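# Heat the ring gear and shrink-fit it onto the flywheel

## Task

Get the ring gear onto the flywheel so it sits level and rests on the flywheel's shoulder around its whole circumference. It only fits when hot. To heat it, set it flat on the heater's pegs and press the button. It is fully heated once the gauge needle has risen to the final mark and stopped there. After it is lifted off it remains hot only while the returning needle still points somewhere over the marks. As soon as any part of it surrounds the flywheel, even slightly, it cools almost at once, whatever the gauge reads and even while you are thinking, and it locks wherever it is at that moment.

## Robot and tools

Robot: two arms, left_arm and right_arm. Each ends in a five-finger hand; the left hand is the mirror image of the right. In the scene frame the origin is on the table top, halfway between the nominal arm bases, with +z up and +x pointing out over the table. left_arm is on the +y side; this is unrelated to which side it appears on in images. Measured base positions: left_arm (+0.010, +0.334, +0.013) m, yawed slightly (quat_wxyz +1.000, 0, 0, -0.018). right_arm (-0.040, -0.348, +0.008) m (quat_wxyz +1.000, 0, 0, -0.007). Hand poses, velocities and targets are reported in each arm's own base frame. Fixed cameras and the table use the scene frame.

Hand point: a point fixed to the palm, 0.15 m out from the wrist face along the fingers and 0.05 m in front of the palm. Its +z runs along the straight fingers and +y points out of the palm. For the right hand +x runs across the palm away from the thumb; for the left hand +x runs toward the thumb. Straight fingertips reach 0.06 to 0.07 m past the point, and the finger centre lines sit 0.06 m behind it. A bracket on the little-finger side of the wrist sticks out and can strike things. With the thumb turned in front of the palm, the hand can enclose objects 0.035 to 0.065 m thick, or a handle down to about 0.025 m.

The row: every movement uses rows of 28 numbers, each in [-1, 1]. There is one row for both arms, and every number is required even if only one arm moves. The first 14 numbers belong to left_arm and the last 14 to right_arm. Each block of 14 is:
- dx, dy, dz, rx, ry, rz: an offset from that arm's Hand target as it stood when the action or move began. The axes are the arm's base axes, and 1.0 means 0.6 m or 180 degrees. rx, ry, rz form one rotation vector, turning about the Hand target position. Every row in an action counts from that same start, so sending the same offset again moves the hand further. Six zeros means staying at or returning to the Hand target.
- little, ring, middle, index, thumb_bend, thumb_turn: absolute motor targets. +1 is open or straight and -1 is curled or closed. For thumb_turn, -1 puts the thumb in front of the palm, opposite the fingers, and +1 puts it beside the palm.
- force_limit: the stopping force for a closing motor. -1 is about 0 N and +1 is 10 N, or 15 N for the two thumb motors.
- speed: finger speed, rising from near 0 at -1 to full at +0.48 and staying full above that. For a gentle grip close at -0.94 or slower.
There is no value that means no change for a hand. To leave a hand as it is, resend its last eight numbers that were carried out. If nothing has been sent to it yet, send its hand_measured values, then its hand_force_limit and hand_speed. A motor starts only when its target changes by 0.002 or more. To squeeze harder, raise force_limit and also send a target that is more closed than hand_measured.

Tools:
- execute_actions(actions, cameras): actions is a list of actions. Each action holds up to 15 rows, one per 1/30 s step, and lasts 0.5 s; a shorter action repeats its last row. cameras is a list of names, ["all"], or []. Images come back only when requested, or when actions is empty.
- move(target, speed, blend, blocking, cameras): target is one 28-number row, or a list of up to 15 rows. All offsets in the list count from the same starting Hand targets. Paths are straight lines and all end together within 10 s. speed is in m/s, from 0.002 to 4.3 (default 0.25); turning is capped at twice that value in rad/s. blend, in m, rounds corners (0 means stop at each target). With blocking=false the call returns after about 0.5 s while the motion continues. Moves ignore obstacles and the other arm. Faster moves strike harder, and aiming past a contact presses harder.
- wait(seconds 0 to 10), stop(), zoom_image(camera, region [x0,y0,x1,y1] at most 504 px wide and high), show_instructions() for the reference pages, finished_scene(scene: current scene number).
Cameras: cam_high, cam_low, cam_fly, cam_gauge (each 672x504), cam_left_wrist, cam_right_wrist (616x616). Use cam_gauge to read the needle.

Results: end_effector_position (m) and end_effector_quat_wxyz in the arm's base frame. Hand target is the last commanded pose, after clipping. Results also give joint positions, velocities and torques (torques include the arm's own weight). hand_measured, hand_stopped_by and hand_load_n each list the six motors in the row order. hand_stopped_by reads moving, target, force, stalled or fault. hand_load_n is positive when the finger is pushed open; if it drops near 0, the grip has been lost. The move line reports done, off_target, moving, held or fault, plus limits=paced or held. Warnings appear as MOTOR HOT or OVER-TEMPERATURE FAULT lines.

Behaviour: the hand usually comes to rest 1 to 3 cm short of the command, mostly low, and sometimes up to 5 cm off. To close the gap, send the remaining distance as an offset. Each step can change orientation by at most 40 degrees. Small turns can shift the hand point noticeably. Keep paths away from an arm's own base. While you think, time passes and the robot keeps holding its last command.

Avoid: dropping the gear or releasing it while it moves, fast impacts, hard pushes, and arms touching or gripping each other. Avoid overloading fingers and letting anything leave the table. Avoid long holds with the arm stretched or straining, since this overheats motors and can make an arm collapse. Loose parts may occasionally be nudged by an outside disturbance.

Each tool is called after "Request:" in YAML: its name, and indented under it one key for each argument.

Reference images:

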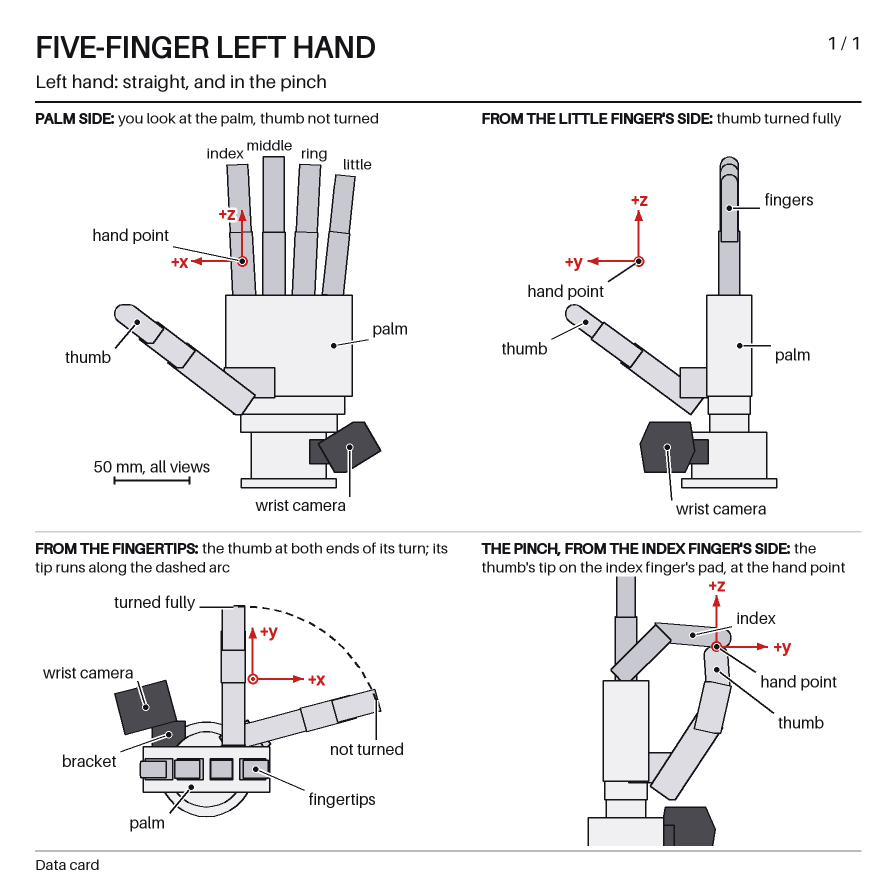

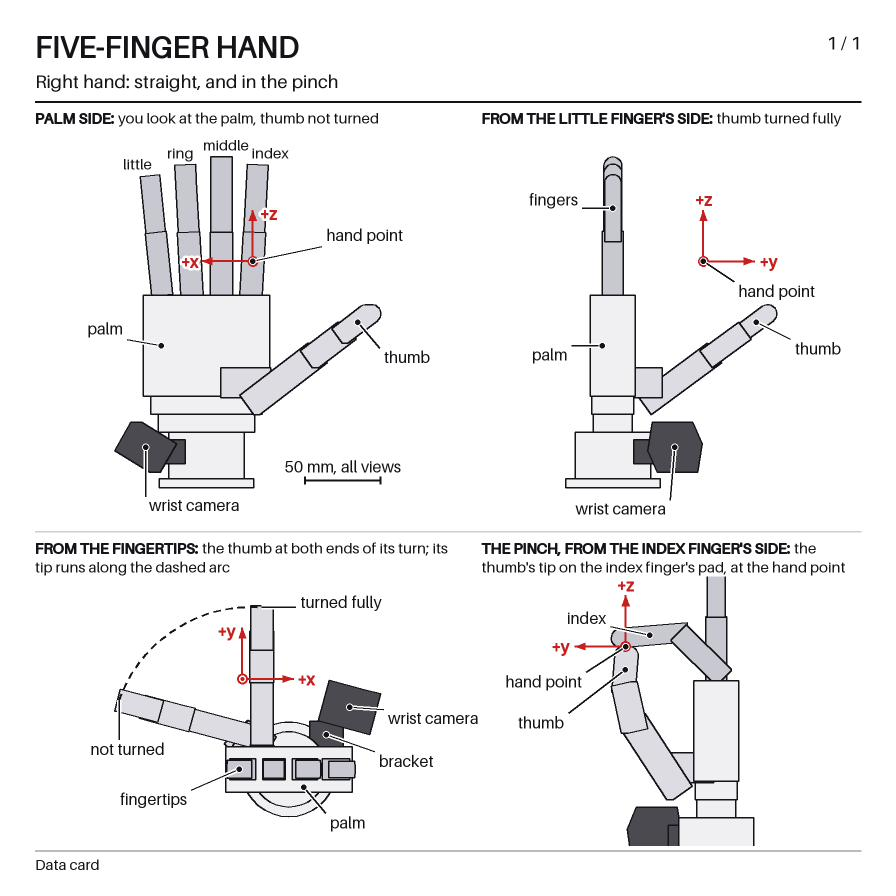

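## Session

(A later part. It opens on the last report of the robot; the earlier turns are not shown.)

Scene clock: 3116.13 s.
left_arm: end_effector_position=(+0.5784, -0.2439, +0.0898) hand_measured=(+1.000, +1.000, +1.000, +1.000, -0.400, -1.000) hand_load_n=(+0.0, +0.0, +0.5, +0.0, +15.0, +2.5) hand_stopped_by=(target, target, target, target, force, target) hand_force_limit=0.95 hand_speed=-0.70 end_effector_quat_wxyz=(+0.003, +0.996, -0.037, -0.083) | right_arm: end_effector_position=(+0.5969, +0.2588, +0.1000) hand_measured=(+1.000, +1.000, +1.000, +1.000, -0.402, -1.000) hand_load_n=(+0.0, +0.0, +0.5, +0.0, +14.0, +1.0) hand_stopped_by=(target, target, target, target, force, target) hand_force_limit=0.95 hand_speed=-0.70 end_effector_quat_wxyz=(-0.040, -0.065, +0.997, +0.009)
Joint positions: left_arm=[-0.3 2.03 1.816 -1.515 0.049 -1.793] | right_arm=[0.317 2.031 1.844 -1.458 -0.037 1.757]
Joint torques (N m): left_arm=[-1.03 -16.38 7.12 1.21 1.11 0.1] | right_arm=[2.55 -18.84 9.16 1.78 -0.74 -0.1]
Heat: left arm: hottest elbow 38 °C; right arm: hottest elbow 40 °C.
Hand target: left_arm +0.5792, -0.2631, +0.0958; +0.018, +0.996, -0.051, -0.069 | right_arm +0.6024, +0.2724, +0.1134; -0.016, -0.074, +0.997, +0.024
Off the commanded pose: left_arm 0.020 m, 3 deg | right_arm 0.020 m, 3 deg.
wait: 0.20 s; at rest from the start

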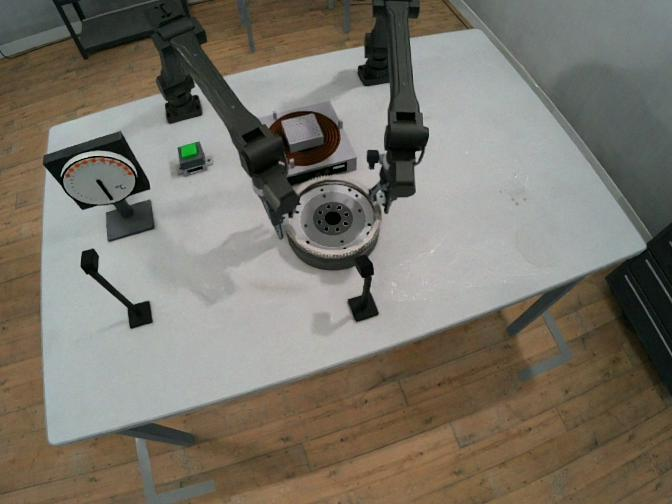

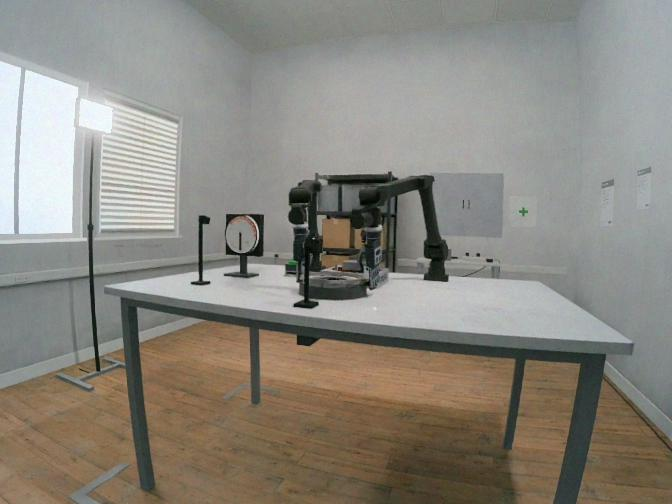

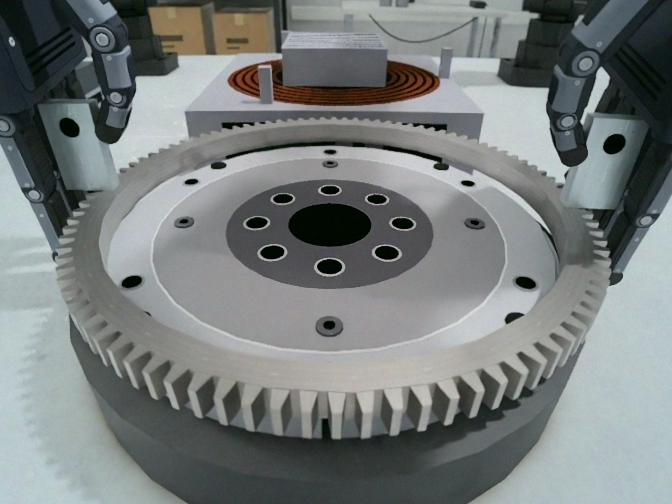

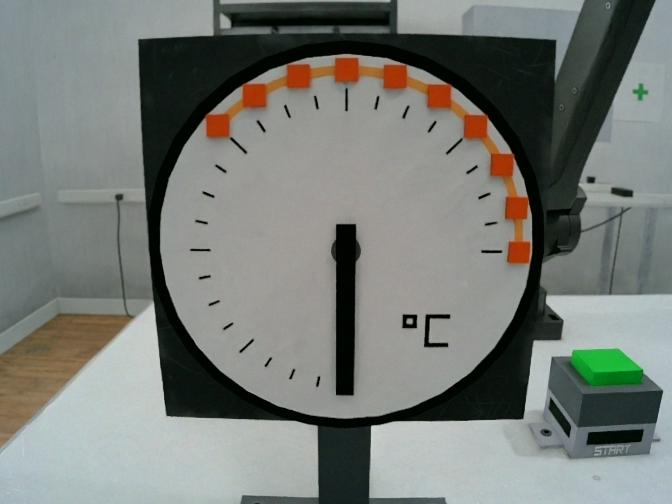

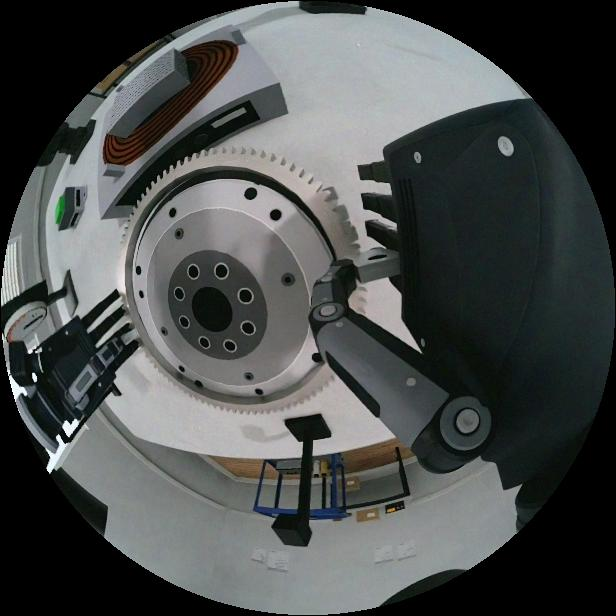

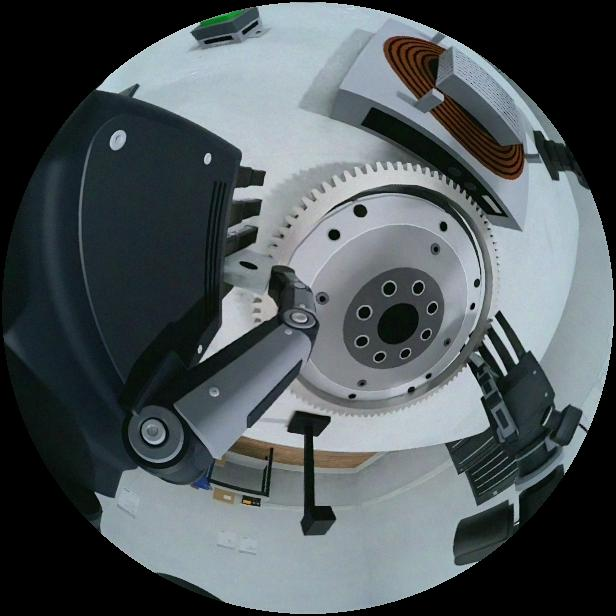

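Request:
move:
  target:
    - [0,0,0.05,0,0,0,1,1,1,1,-0.70,-1,0.95,-0.7,0,0,0.05,0,0,0,1,1,1,1,-0.72,-1,0.95,-0.7]
    - [0.0117,-0.0025,0.05,0,0,0,1,1,1,1,-0.70,-1,0.95,-0.7,0.0117,-0.0025,0.05,0,0,0,1,1,1,1,-0.72,-1,0.95,-0.7]
    - [0.0117,-0.0025,0.0067,0,0,0,1,1,1,1,-0.70,-1,0.95,-0.7,0.0117,-0.0025,0.0067,0,0,0,1,1,1,1,-0.72,-1,0.95,-0.7]
  speed: 0.05
  cameras: ["cam_fly","cam_left_wrist","cam_right_wrist","cam_high"]

Scene clock: 3209.17 s.
left_arm: end_effector_position=(+0.5738, -0.2450, +0.0898) hand_measured=(+1.000, +1.000, +1.000, +1.000, -0.400, -1.000) hand_load_n=(+0.0, +0.0, +0.5, +0.0, +15.5, +2.5) hand_stopped_by=(target, target, target, target, force, target) hand_force_limit=0.95 hand_speed=-0.70 end_effector_quat_wxyz=(+0.004, +0.995, -0.037, -0.092) | right_arm: end_effector_position=(+0.5928, +0.2580, +0.1001) hand_measured=(+1.000, +1.000, +1.000, +1.000, -0.402, -1.000) hand_load_n=(+0.5, +0.0, +0.5, +0.0, +13.5, +1.5) hand_stopped_by=(target, target, target, target, force, target) hand_force_limit=0.95 hand_speed=-0.70 end_effector_quat_wxyz=(-0.048, -0.066, +0.997, +0.008)
Joint positions: left_arm=[-0.302 2.033 1.819 -1.534 0.056 -1.793] | right_arm=[0.316 2.031 1.844 -1.473 -0.04 1.753]
Joint torques (N m): left_arm=[-0.85 -15.44 9.74 1.1 0.86 0.11] | right_arm=[2.26 -18.02 12.08 1.44 -0.63 -0.11]
Heat: left arm: hottest elbow 38 °C; right arm: hottest elbow 39 °C.
Hand target: left_arm +0.5862, -0.2646, +0.0997; +0.018, +0.996, -0.051, -0.070 | right_arm +0.6093, +0.2711, +0.1171; -0.016, -0.074, +0.997, +0.024
Off the commanded pose: left_arm 0.025 m, 3 deg | right_arm 0.027 m, 4 deg.
move: off_target (left_arm, right_arm)
Images, in order (width x height): cam_high 672x504, cam_fly 672x504, cam_left_wrist 616x616, cam_right_wrist 616x616.

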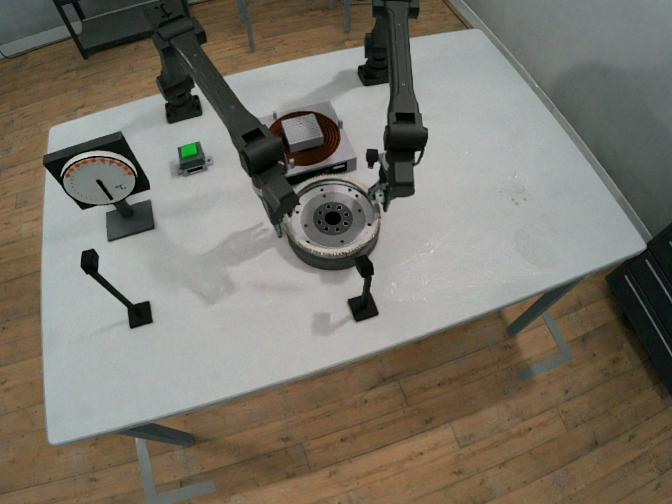

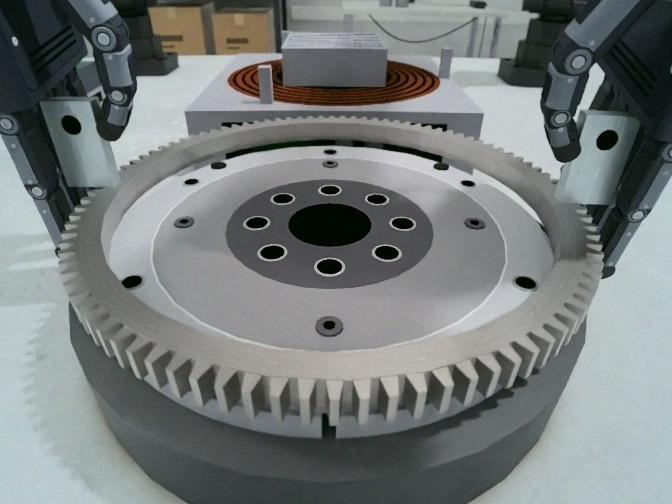

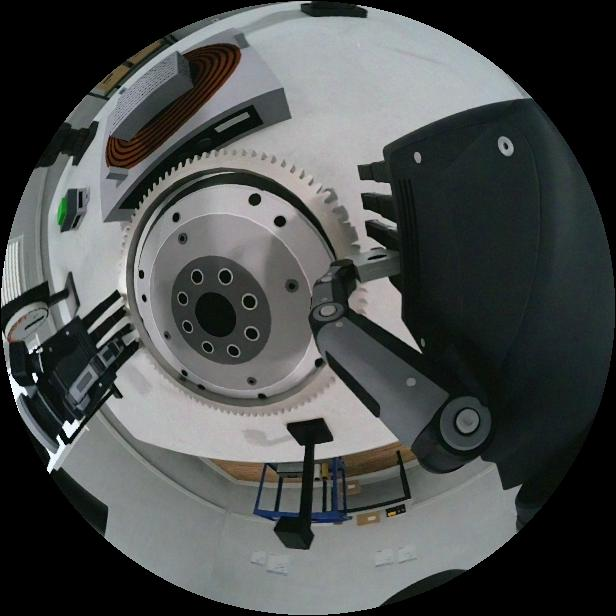

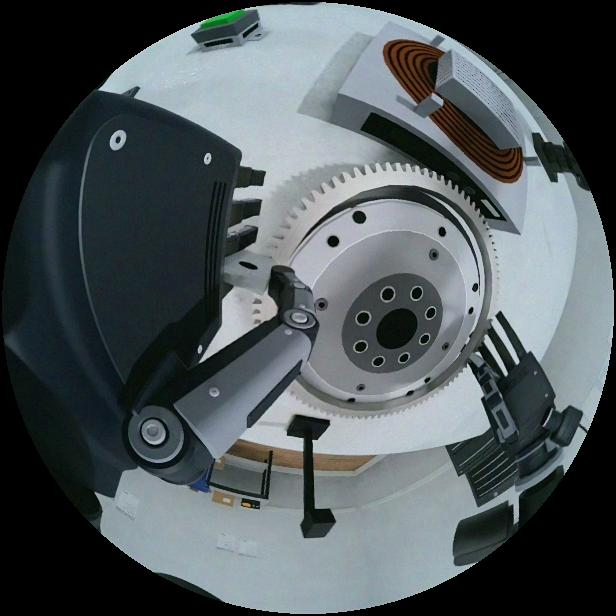

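Request:
move:
  target: [0.015,0,-0.008,0,0,0,1,1,1,1,-0.70,-1,0.95,-0.7,0.015,0,-0.008,0,0,0,1,1,1,1,-0.72,-1,0.95,-0.7]
  speed: 0.05
  cameras: ["cam_fly","cam_left_wrist","cam_right_wrist"]

Scene clock: 3214.43 s.
left_arm: end_effector_position=(+0.5738, -0.2450, +0.0893) hand_measured=(+1.000, +1.000, +1.000, +1.000, -0.400, -1.000) hand_load_n=(+0.0, +0.0, +0.5, +0.0, +15.0, +2.5) hand_stopped_by=(target, target, target, target, force, target) hand_force_limit=0.95 hand_speed=-0.70 end_effector_quat_wxyz=(+0.004, +0.995, -0.037, -0.093) | right_arm: end_effector_position=(+0.5928, +0.2579, +0.0996) hand_measured=(+1.000, +1.000, +1.000, +1.000, -0.402, -1.000) hand_load_n=(+0.0, +0.0, +0.5, +0.0, +13.5, +1.5) hand_stopped_by=(target, target, target, target, force, target) hand_force_limit=0.95 hand_speed=-0.70 end_effector_quat_wxyz=(-0.048, -0.067, +0.997, +0.008)
Joint positions: left_arm=[-0.302 2.033 1.819 -1.534 0.056 -1.793] | right_arm=[0.316 2.032 1.844 -1.473 -0.04 1.75]
Joint torques (N m): left_arm=[-0.5 -13.63 11.81 1.03 0.82 0.15] | right_arm=[1.73 -16.15 14.46 1.48 -0.61 -0.08]
Heat: left arm: hottest elbow 38 °C; right arm: hottest elbow 39 °C.
Hand target: left_arm +0.5952, -0.2646, +0.0951; +0.018, +0.996, -0.051, -0.069 | right_arm +0.6183, +0.2710, +0.1123; -0.016, -0.074, +0.997, +0.024
Off the commanded pose: left_arm 0.030 m, 3 deg | right_arm 0.031 m, 4 deg.
move: off_target (left_arm, right_arm)
Images, in order (width x height): cam_fly 672x504, cam_left_wrist 616x616, cam_right_wrist 616x616.

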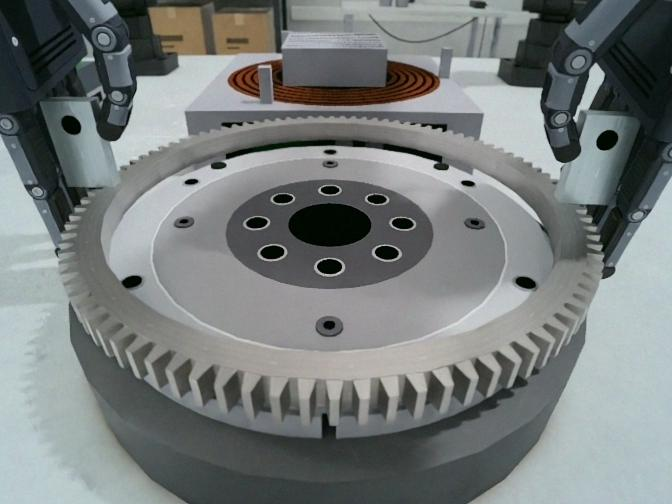

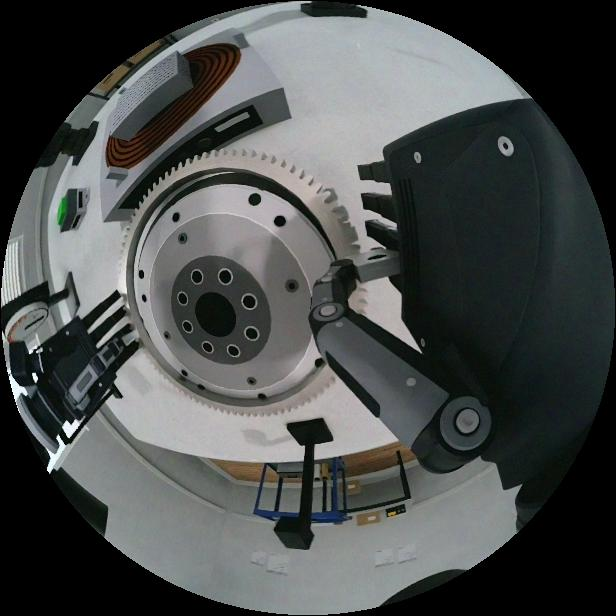

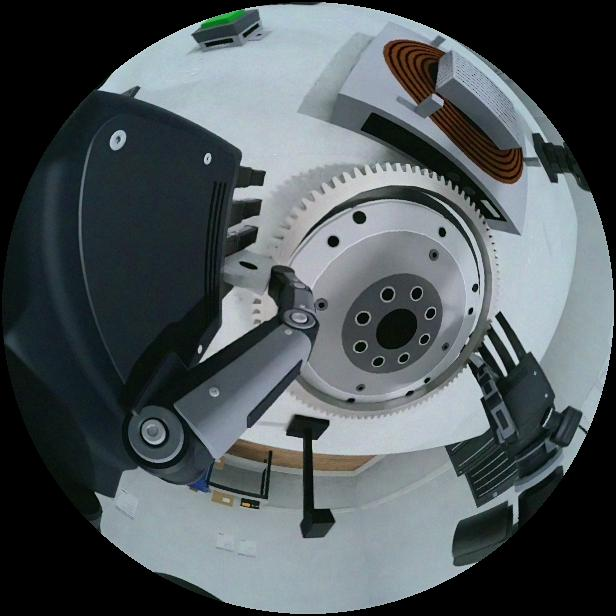

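Request:
move:
  target:
    - [-0.0167,0,0.15,0,0,0,1,1,1,1,-0.70,-1,0.95,-0.7,-0.0167,0,0.15,0,0,0,1,1,1,1,-0.72,-1,0.95,-0.7]
    - [-0.0167,0,0.015,0,0,0,1,1,1,1,-0.70,-1,0.95,-0.7,-0.0167,0,0.015,0,0,0,1,1,1,1,-0.72,-1,0.95,-0.7]
  speed: 0.1
  cameras: ["cam_fly","cam_left_wrist","cam_right_wrist"]

Scene clock: 3225.57 s.
left_arm: end_effector_position=(+0.5835, -0.2470, +0.0906) hand_measured=(+1.000, +1.000, +1.000, +1.000, -0.400, -1.000) hand_load_n=(+0.0, +0.0, +0.5, +0.0, +16.0, +2.0) hand_stopped_by=(target, target, target, target, force, target) hand_force_limit=0.95 hand_speed=-0.70 end_effector_quat_wxyz=(+0.004, +0.996, -0.038, -0.085) | right_arm: end_effector_position=(+0.6045, +0.2554, +0.0979) hand_measured=(+1.000, +1.000, +1.000, +1.000, -0.402, -1.000) hand_load_n=(+0.0, +0.0, +0.5, +0.0, +12.5, +2.0) hand_stopped_by=(target, target, target, target, force, target) hand_force_limit=0.95 hand_speed=-0.70 end_effector_quat_wxyz=(-0.040, -0.063, +0.997, +0.010)
Joint positions: left_arm=[-0.302 2.049 1.849 -1.533 0.052 -1.793] | right_arm=[0.307 2.049 1.866 -1.461 -0.04 1.75]
Joint torques (N m): left_arm=[-0.91 -17.26 7.82 0.79 1 0.09] | right_arm=[3.6 -19.6 10.59 0.73 -0.64 -0.09]
Heat: left arm: hottest elbow 38 °C; right arm: hottest elbow 41 °C.
Hand target: left_arm +0.5853, -0.2646, +0.1040; +0.018, +0.996, -0.051, -0.069 | right_arm +0.6084, +0.2709, +0.1215; -0.016, -0.074, +0.997, +0.024
Off the commanded pose: left_arm 0.022 m, 3 deg | right_arm 0.028 m, 3 deg.
move: off_target (left_arm, right_arm)
Images, in order (width x height): cam_fly 672x504, cam_left_wrist 616x616, cam_right_wrist 616x616.

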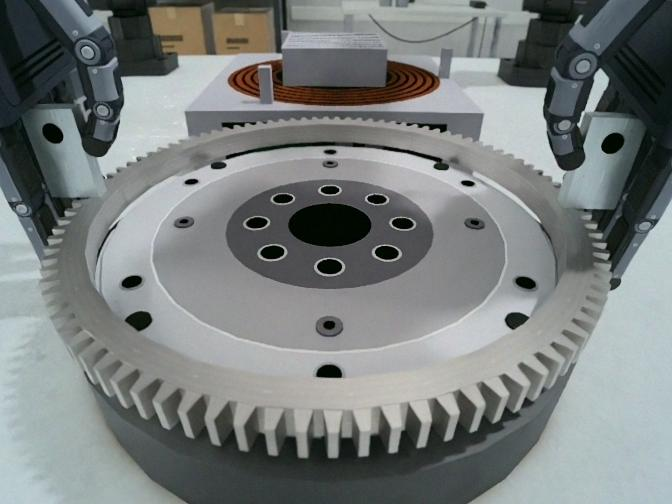

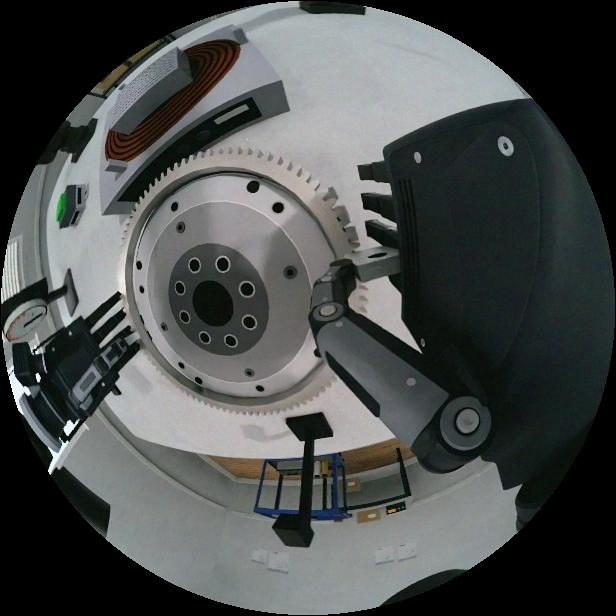

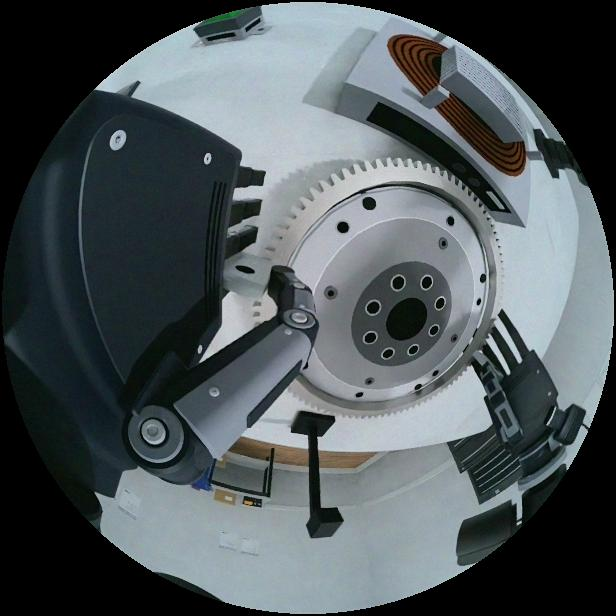

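Request:
zoom_image:
  camera: "cam_fly"
  region: [270, 90, 390, 210]

Request:
zoom_image:
  camera: "cam_fly"
  region: [270, 350, 390, 470]

Request:
zoom_image:
  camera: "cam_fly"
  region: [520, 190, 620, 290]

Request:
zoom_image:
  camera: "cam_fly"
  region: [35, 190, 135, 290]

Request:
zoom_image:
  camera: "cam_left_wrist"
  region: [110, 130, 370, 390]

Request:
zoom_image:
  camera: "cam_right_wrist"
  region: [260, 150, 510, 400]

Scaled by 4.200.

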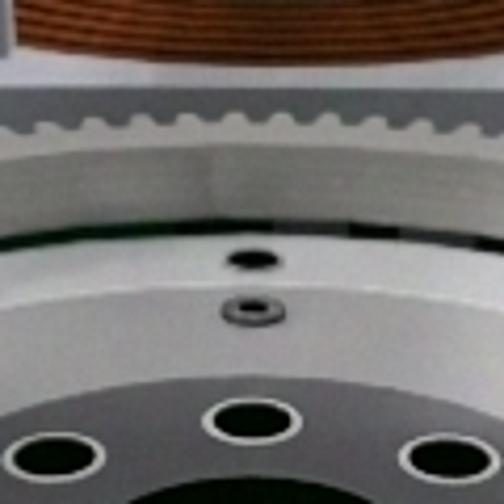

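Scaled by 4.200.

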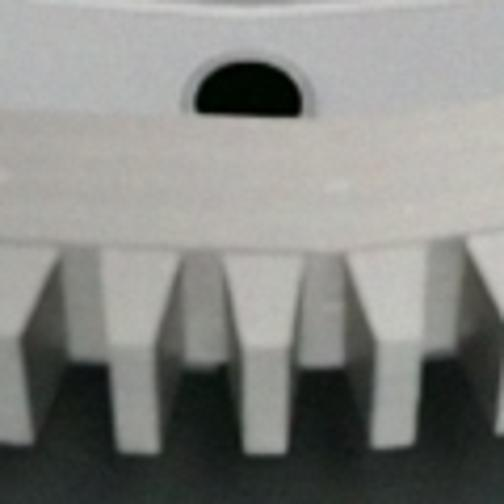

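Scaled by 5.040.

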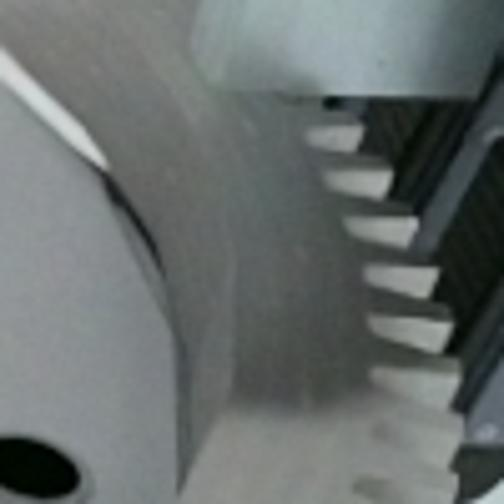

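Scaled by 5.040.

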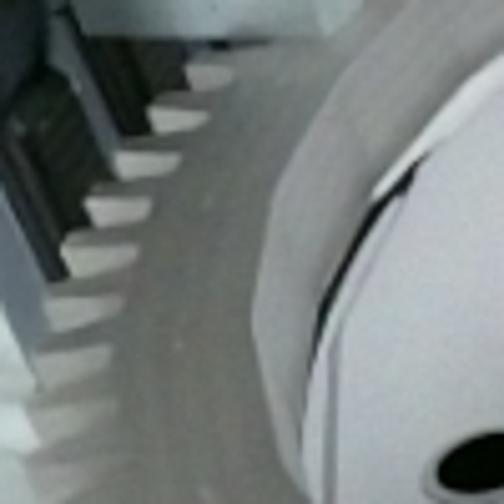

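Scaled by 1.938 from the camera's 616x616 image, which has a finer 880x880 frame.

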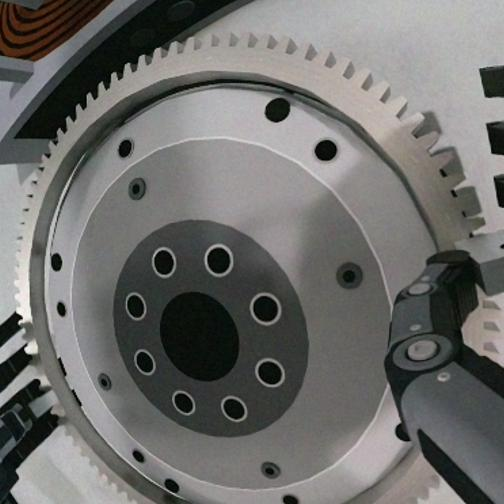

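Scaled by 2.016 from the camera's 616x616 image, which has a finer 880x880 frame.

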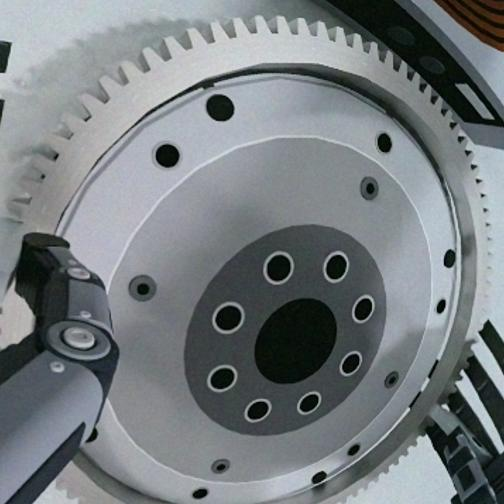

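Request:
zoom_image:
  camera: "cam_left_wrist"
  region: [180, 150, 310, 280]

Request:
zoom_image:
  camera: "cam_left_wrist"
  region: [190, 310, 320, 440]

Request:
zoom_image:
  camera: "cam_left_wrist"
  region: [110, 230, 240, 360]

Request:
zoom_image:
  camera: "cam_right_wrist"
  region: [320, 150, 450, 280]

Request:
zoom_image:
  camera: "cam_right_wrist"
  region: [400, 200, 530, 330]

Request:
zoom_image:
  camera: "cam_right_wrist"
  region: [310, 320, 440, 450]

Scaled by 3.877 from the camera's 616x616 image, which has a finer 880x880 frame.

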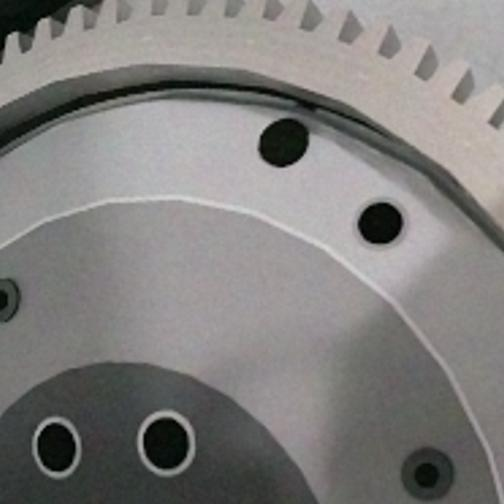

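Scaled by 3.877 from the camera's 616x616 image, which has a finer 880x880 frame.

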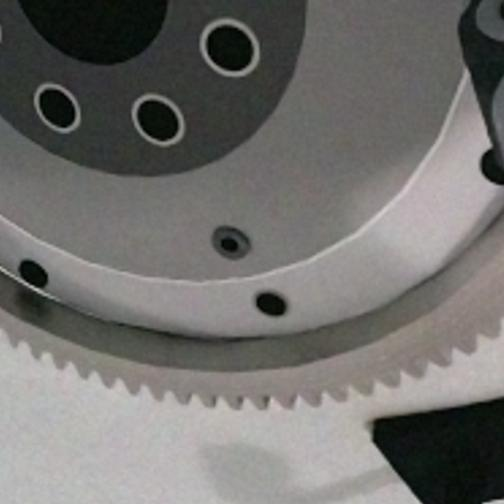

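Scaled by 3.877 from the camera's 616x616 image, which has a finer 880x880 frame.

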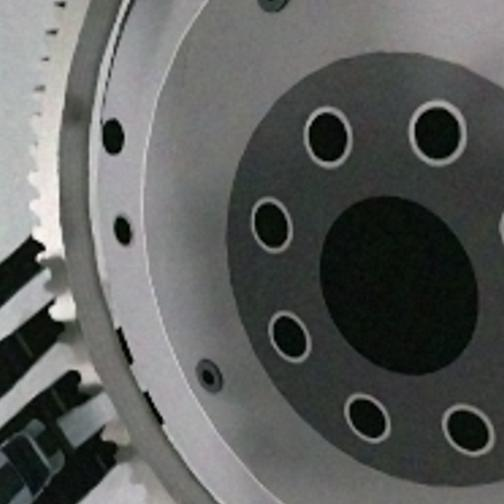

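Scaled by 3.877 from the camera's 616x616 image, which has a finer 880x880 frame.

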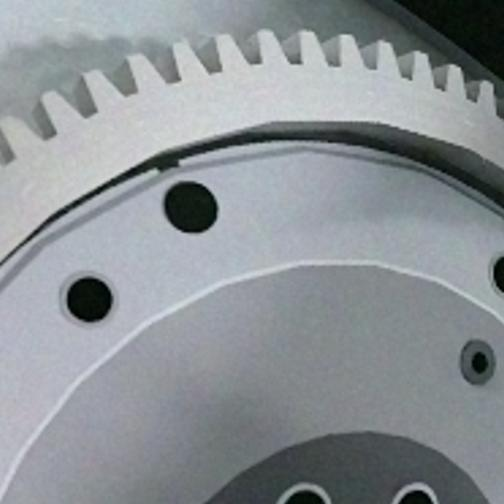

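Scaled by 3.877 from the camera's 616x616 image, which has a finer 880x880 frame.

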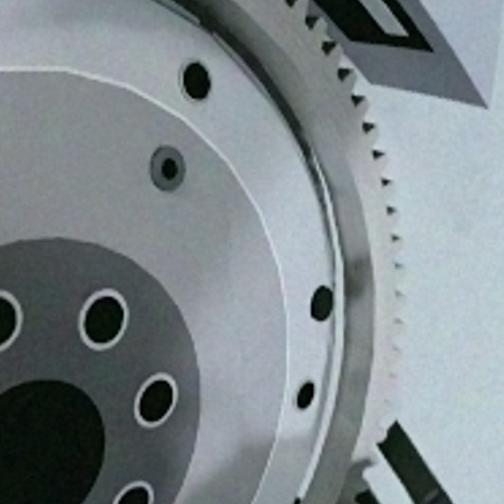

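Scaled by 3.877 from the camera's 616x616 image, which has a finer 880x880 frame.

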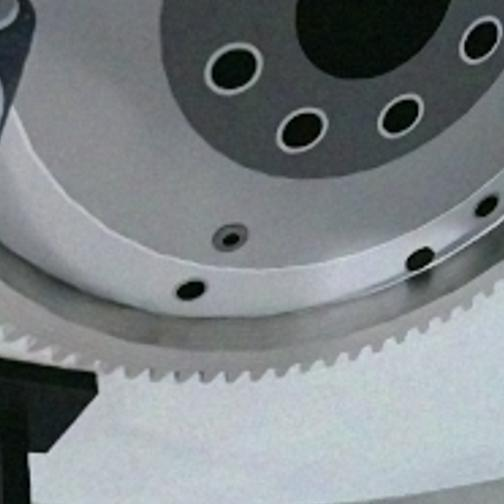

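Request:
move:
  target:
    - [0,0,0.1833,0,0,0,1,1,1,1,-0.70,-1,0.95,-0.7,0,0,0.1833,0,0,0,1,1,1,1,-0.72,-1,0.95,-0.7]
    - [-0.4572,-0.0023,0.1833,0,0,0,1,1,1,1,-0.70,-1,0.95,-0.7,-0.4465,0.0007,0.1833,0,0,0,1,1,1,1,-0.72,-1,0.95,-0.7]
  speed: 0.12
  cameras: ["cam_fly","cam_left_wrist","cam_right_wrist"]

Scene clock: 3309.37 s.
left_arm: end_effector_position=(+0.3174, -0.2525, +0.1967) hand_measured=(+1.000, +1.000, +1.000, +1.000, -0.400, -1.000) hand_load_n=(+0.0, +0.0, +0.5, +0.0, +15.0, +3.0) hand_stopped_by=(target, target, target, target, force, target) hand_force_limit=0.95 hand_speed=-0.70 end_effector_quat_wxyz=(+0.001, +0.996, -0.036, -0.086) | right_arm: end_effector_position=(+0.3419, +0.2530, +0.2025) hand_measured=(+1.000, +1.000, +1.000, +1.000, -0.402, -1.000) hand_load_n=(+0.0, +0.0, +0.0, +0.0, +11.5, +1.0) hand_stopped_by=(target, target, target, target, force, target) hand_force_limit=0.95 hand_speed=-0.70 end_effector_quat_wxyz=(-0.051, -0.062, +0.997, -0.001)
Joint positions: left_arm=[-0.531 1.36 1.231 -1.592 0.083 -2.022] | right_arm=[0.515 1.378 1.265 -1.55 -0.043 1.96]
Joint torques (N m): left_arm=[-1.55 -9.64 8.01 0.4 0.9 0.05] | right_arm=[4.66 -11.75 11.44 0.83 -0.72 0.07]
Heat: left arm: hottest elbow 39 °C; right arm: hottest elbow 40 °C.
Hand target: left_arm +0.3109, -0.2660, +0.2140; +0.018, +0.996, -0.051, -0.069 | right_arm +0.3405, +0.2713, +0.2314; -0.016, -0.074, +0.997, +0.024
Off the commanded pose: left_arm 0.023 m, 3 deg | right_arm 0.034 m, 5 deg.
move: off_target (left_arm, right_arm)
Images, in order (width x height): cam_fly 672x504, cam_left_wrist 616x616, cam_right_wrist 616x616.

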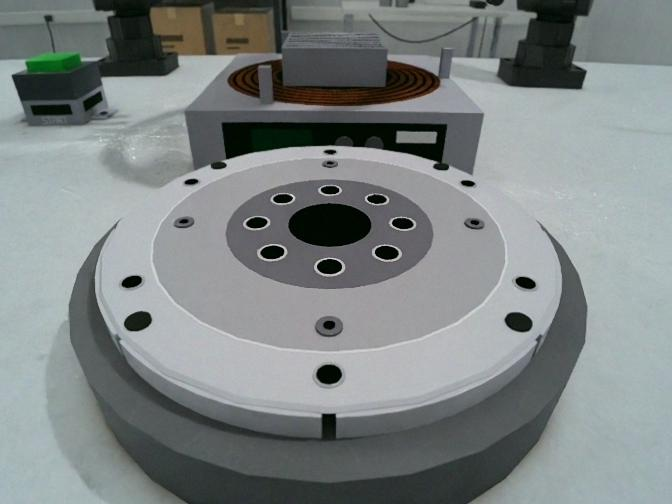

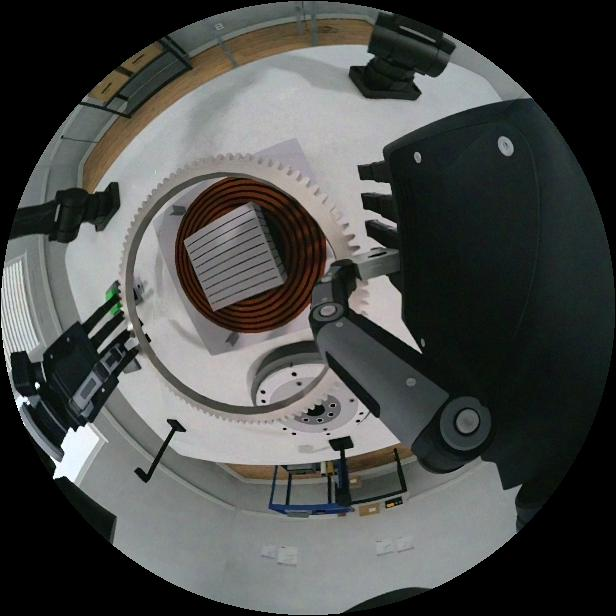

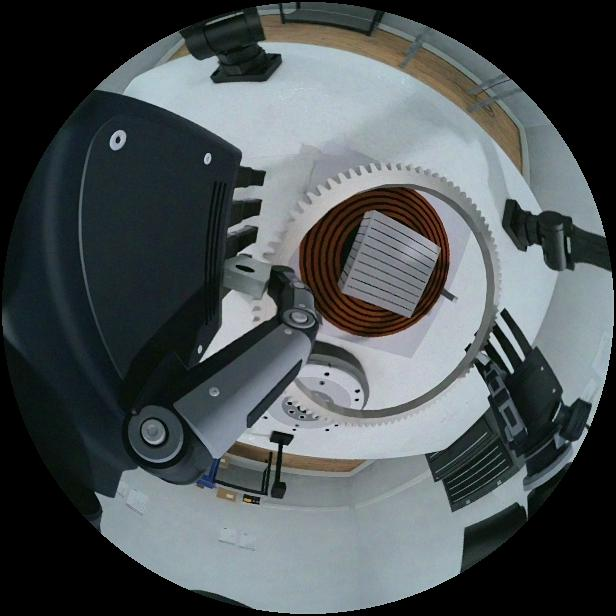

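Request:
move:
  target: [-0.0407,-0.0025,-0.0967,0,0,0,1,1,1,1,-0.70,-1,0.95,-0.7,-0.0475,0.0025,-0.099,0,0,0,1,1,1,1,-0.72,-1,0.95,-0.7]
  speed: 0.1
  cameras: ["cam_fly","cam_left_wrist","cam_right_wrist"]

Scene clock: 3322.57 s.
left_arm: end_effector_position=(+0.2850, -0.2530, +0.1384) hand_measured=(+1.000, +1.000, +1.000, +1.000, -0.400, -1.000) hand_load_n=(+0.0, +0.0, +0.5, +0.0, +16.0, +3.5) hand_stopped_by=(target, target, target, target, force, target) hand_force_limit=0.95 hand_speed=-0.70 end_effector_quat_wxyz=(-0.004, +0.995, -0.040, -0.094) | right_arm: end_effector_position=(+0.3082, +0.2543, +0.1443) hand_measured=(+1.000, +1.000, +1.000, +1.000, -0.402, -1.000) hand_load_n=(+0.0, +0.0, +0.0, +0.0, +12.0, +1.5) hand_stopped_by=(target, target, target, target, force, target) hand_force_limit=0.95 hand_speed=-0.70 end_effector_quat_wxyz=(-0.052, -0.062, +0.997, -0.004)
Joint positions: left_arm=[-0.578 1.334 1.051 -1.454 0.089 -2.062] | right_arm=[0.566 1.337 1.071 -1.4 -0.044 2.01]
Joint torques (N m): left_arm=[-1.08 -9.05 7.79 1.02 0.81 0] | right_arm=[4.13 -10.87 10.96 1.05 -0.68 0]
Heat: left arm: hottest elbow 39 °C; right arm: hottest elbow 40 °C.
Hand target: left_arm +0.2864, -0.2674, +0.1559; +0.018, +0.996, -0.051, -0.070 | right_arm +0.3120, +0.2729, +0.1721; -0.016, -0.074, +0.997, +0.024
Off the commanded pose: left_arm 0.023 m, 4 deg | right_arm 0.034 m, 5 deg.
move: off_target (left_arm, right_arm)
Images, in order (width x height): cam_fly 672x504, cam_left_wrist 616x616, cam_right_wrist 616x616.

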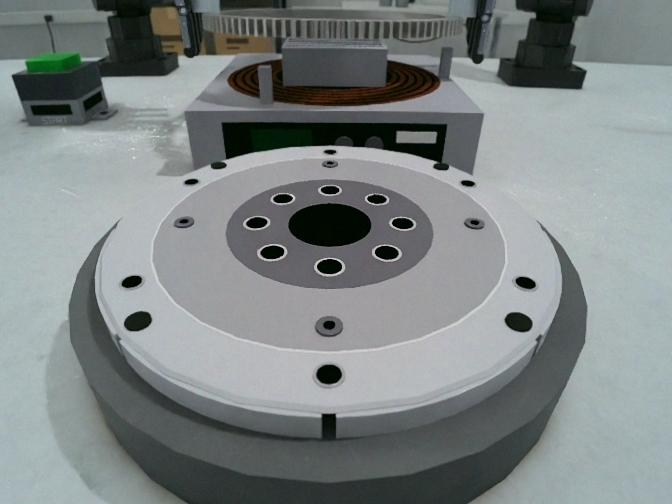

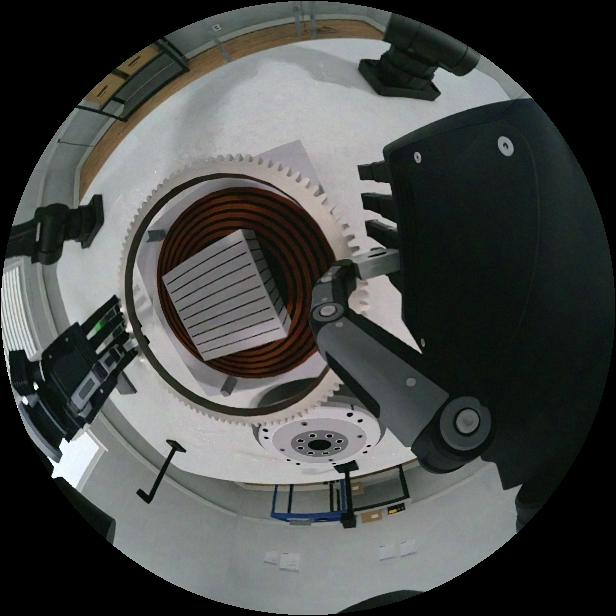

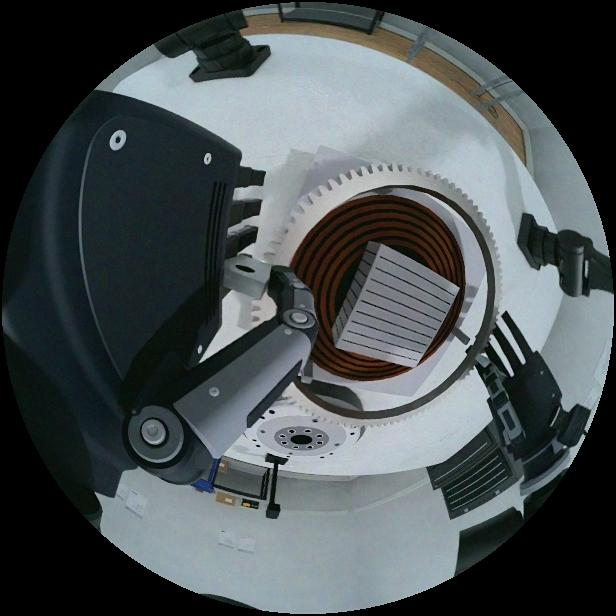

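Request:
move:
  target: [0.0133,0,-0.0165,0,0,0,1,1,1,1,-0.70,-1,0.95,-0.7,0.0133,0,-0.0165,0,0,0,1,1,1,1,-0.72,-1,0.95,-0.7]
  speed: 0.06
  cameras: ["cam_fly","cam_left_wrist","cam_right_wrist"]

Scene clock: 3329.83 s.
left_arm: end_effector_position=(+0.2881, -0.2532, +0.1358) hand_measured=(+1.000, +1.000, +1.000, +1.000, -0.400, -1.000) hand_load_n=(+0.0, +0.0, +0.0, +0.0, +16.0, +3.0) hand_stopped_by=(target, target, target, target, force, target) hand_force_limit=0.95 hand_speed=-0.70 end_effector_quat_wxyz=(-0.004, +0.995, -0.040, -0.087) | right_arm: end_effector_position=(+0.3110, +0.2547, +0.1415) hand_measured=(+1.000, +1.000, +1.000, +1.000, -0.402, -1.000) hand_load_n=(+0.0, +0.0, +0.5, +0.0, +11.5, +1.5) hand_stopped_by=(target, target, target, target, force, target) hand_force_limit=0.95 hand_speed=-0.70 end_effector_quat_wxyz=(-0.046, -0.062, +0.997, -0.003)
Joint positions: left_arm=[-0.577 1.334 1.045 -1.435 0.083 -2.062] | right_arm=[0.566 1.337 1.063 -1.38 -0.039 2.01]
Joint torques (N m): left_arm=[-0.26 -7.24 8.05 1.47 1.01 0.13] | right_arm=[3.08 -9.47 11.28 1.36 -0.85 -0.09]
Heat: left arm: hottest elbow 38 °C; right arm: hottest elbow 40 °C.
Hand target: left_arm +0.2945, -0.2674, +0.1460; +0.018, +0.996, -0.050, -0.070 | right_arm +0.3201, +0.2730, +0.1624; -0.016, -0.074, +0.997, +0.024
Off the commanded pose: left_arm 0.019 m, 3 deg | right_arm 0.029 m, 5 deg.
move: off_target (left_arm, right_arm)
Images, in order (width x height): cam_fly 672x504, cam_left_wrist 616x616, cam_right_wrist 616x616.

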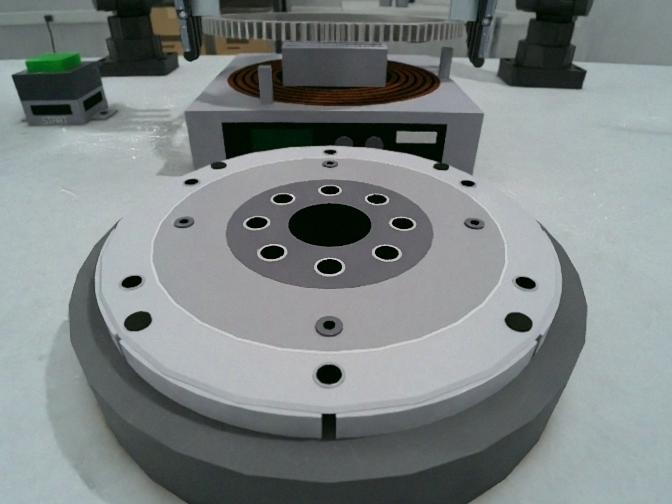

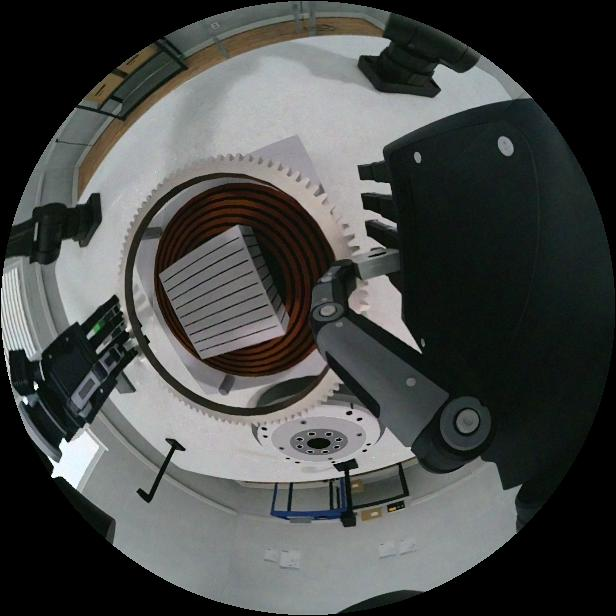

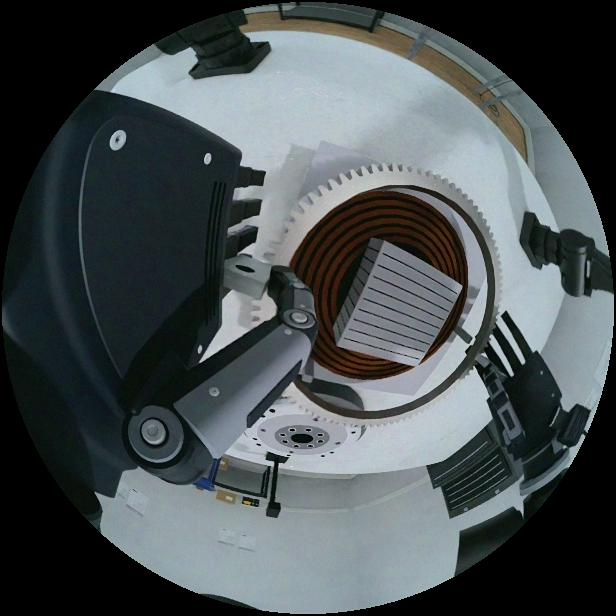

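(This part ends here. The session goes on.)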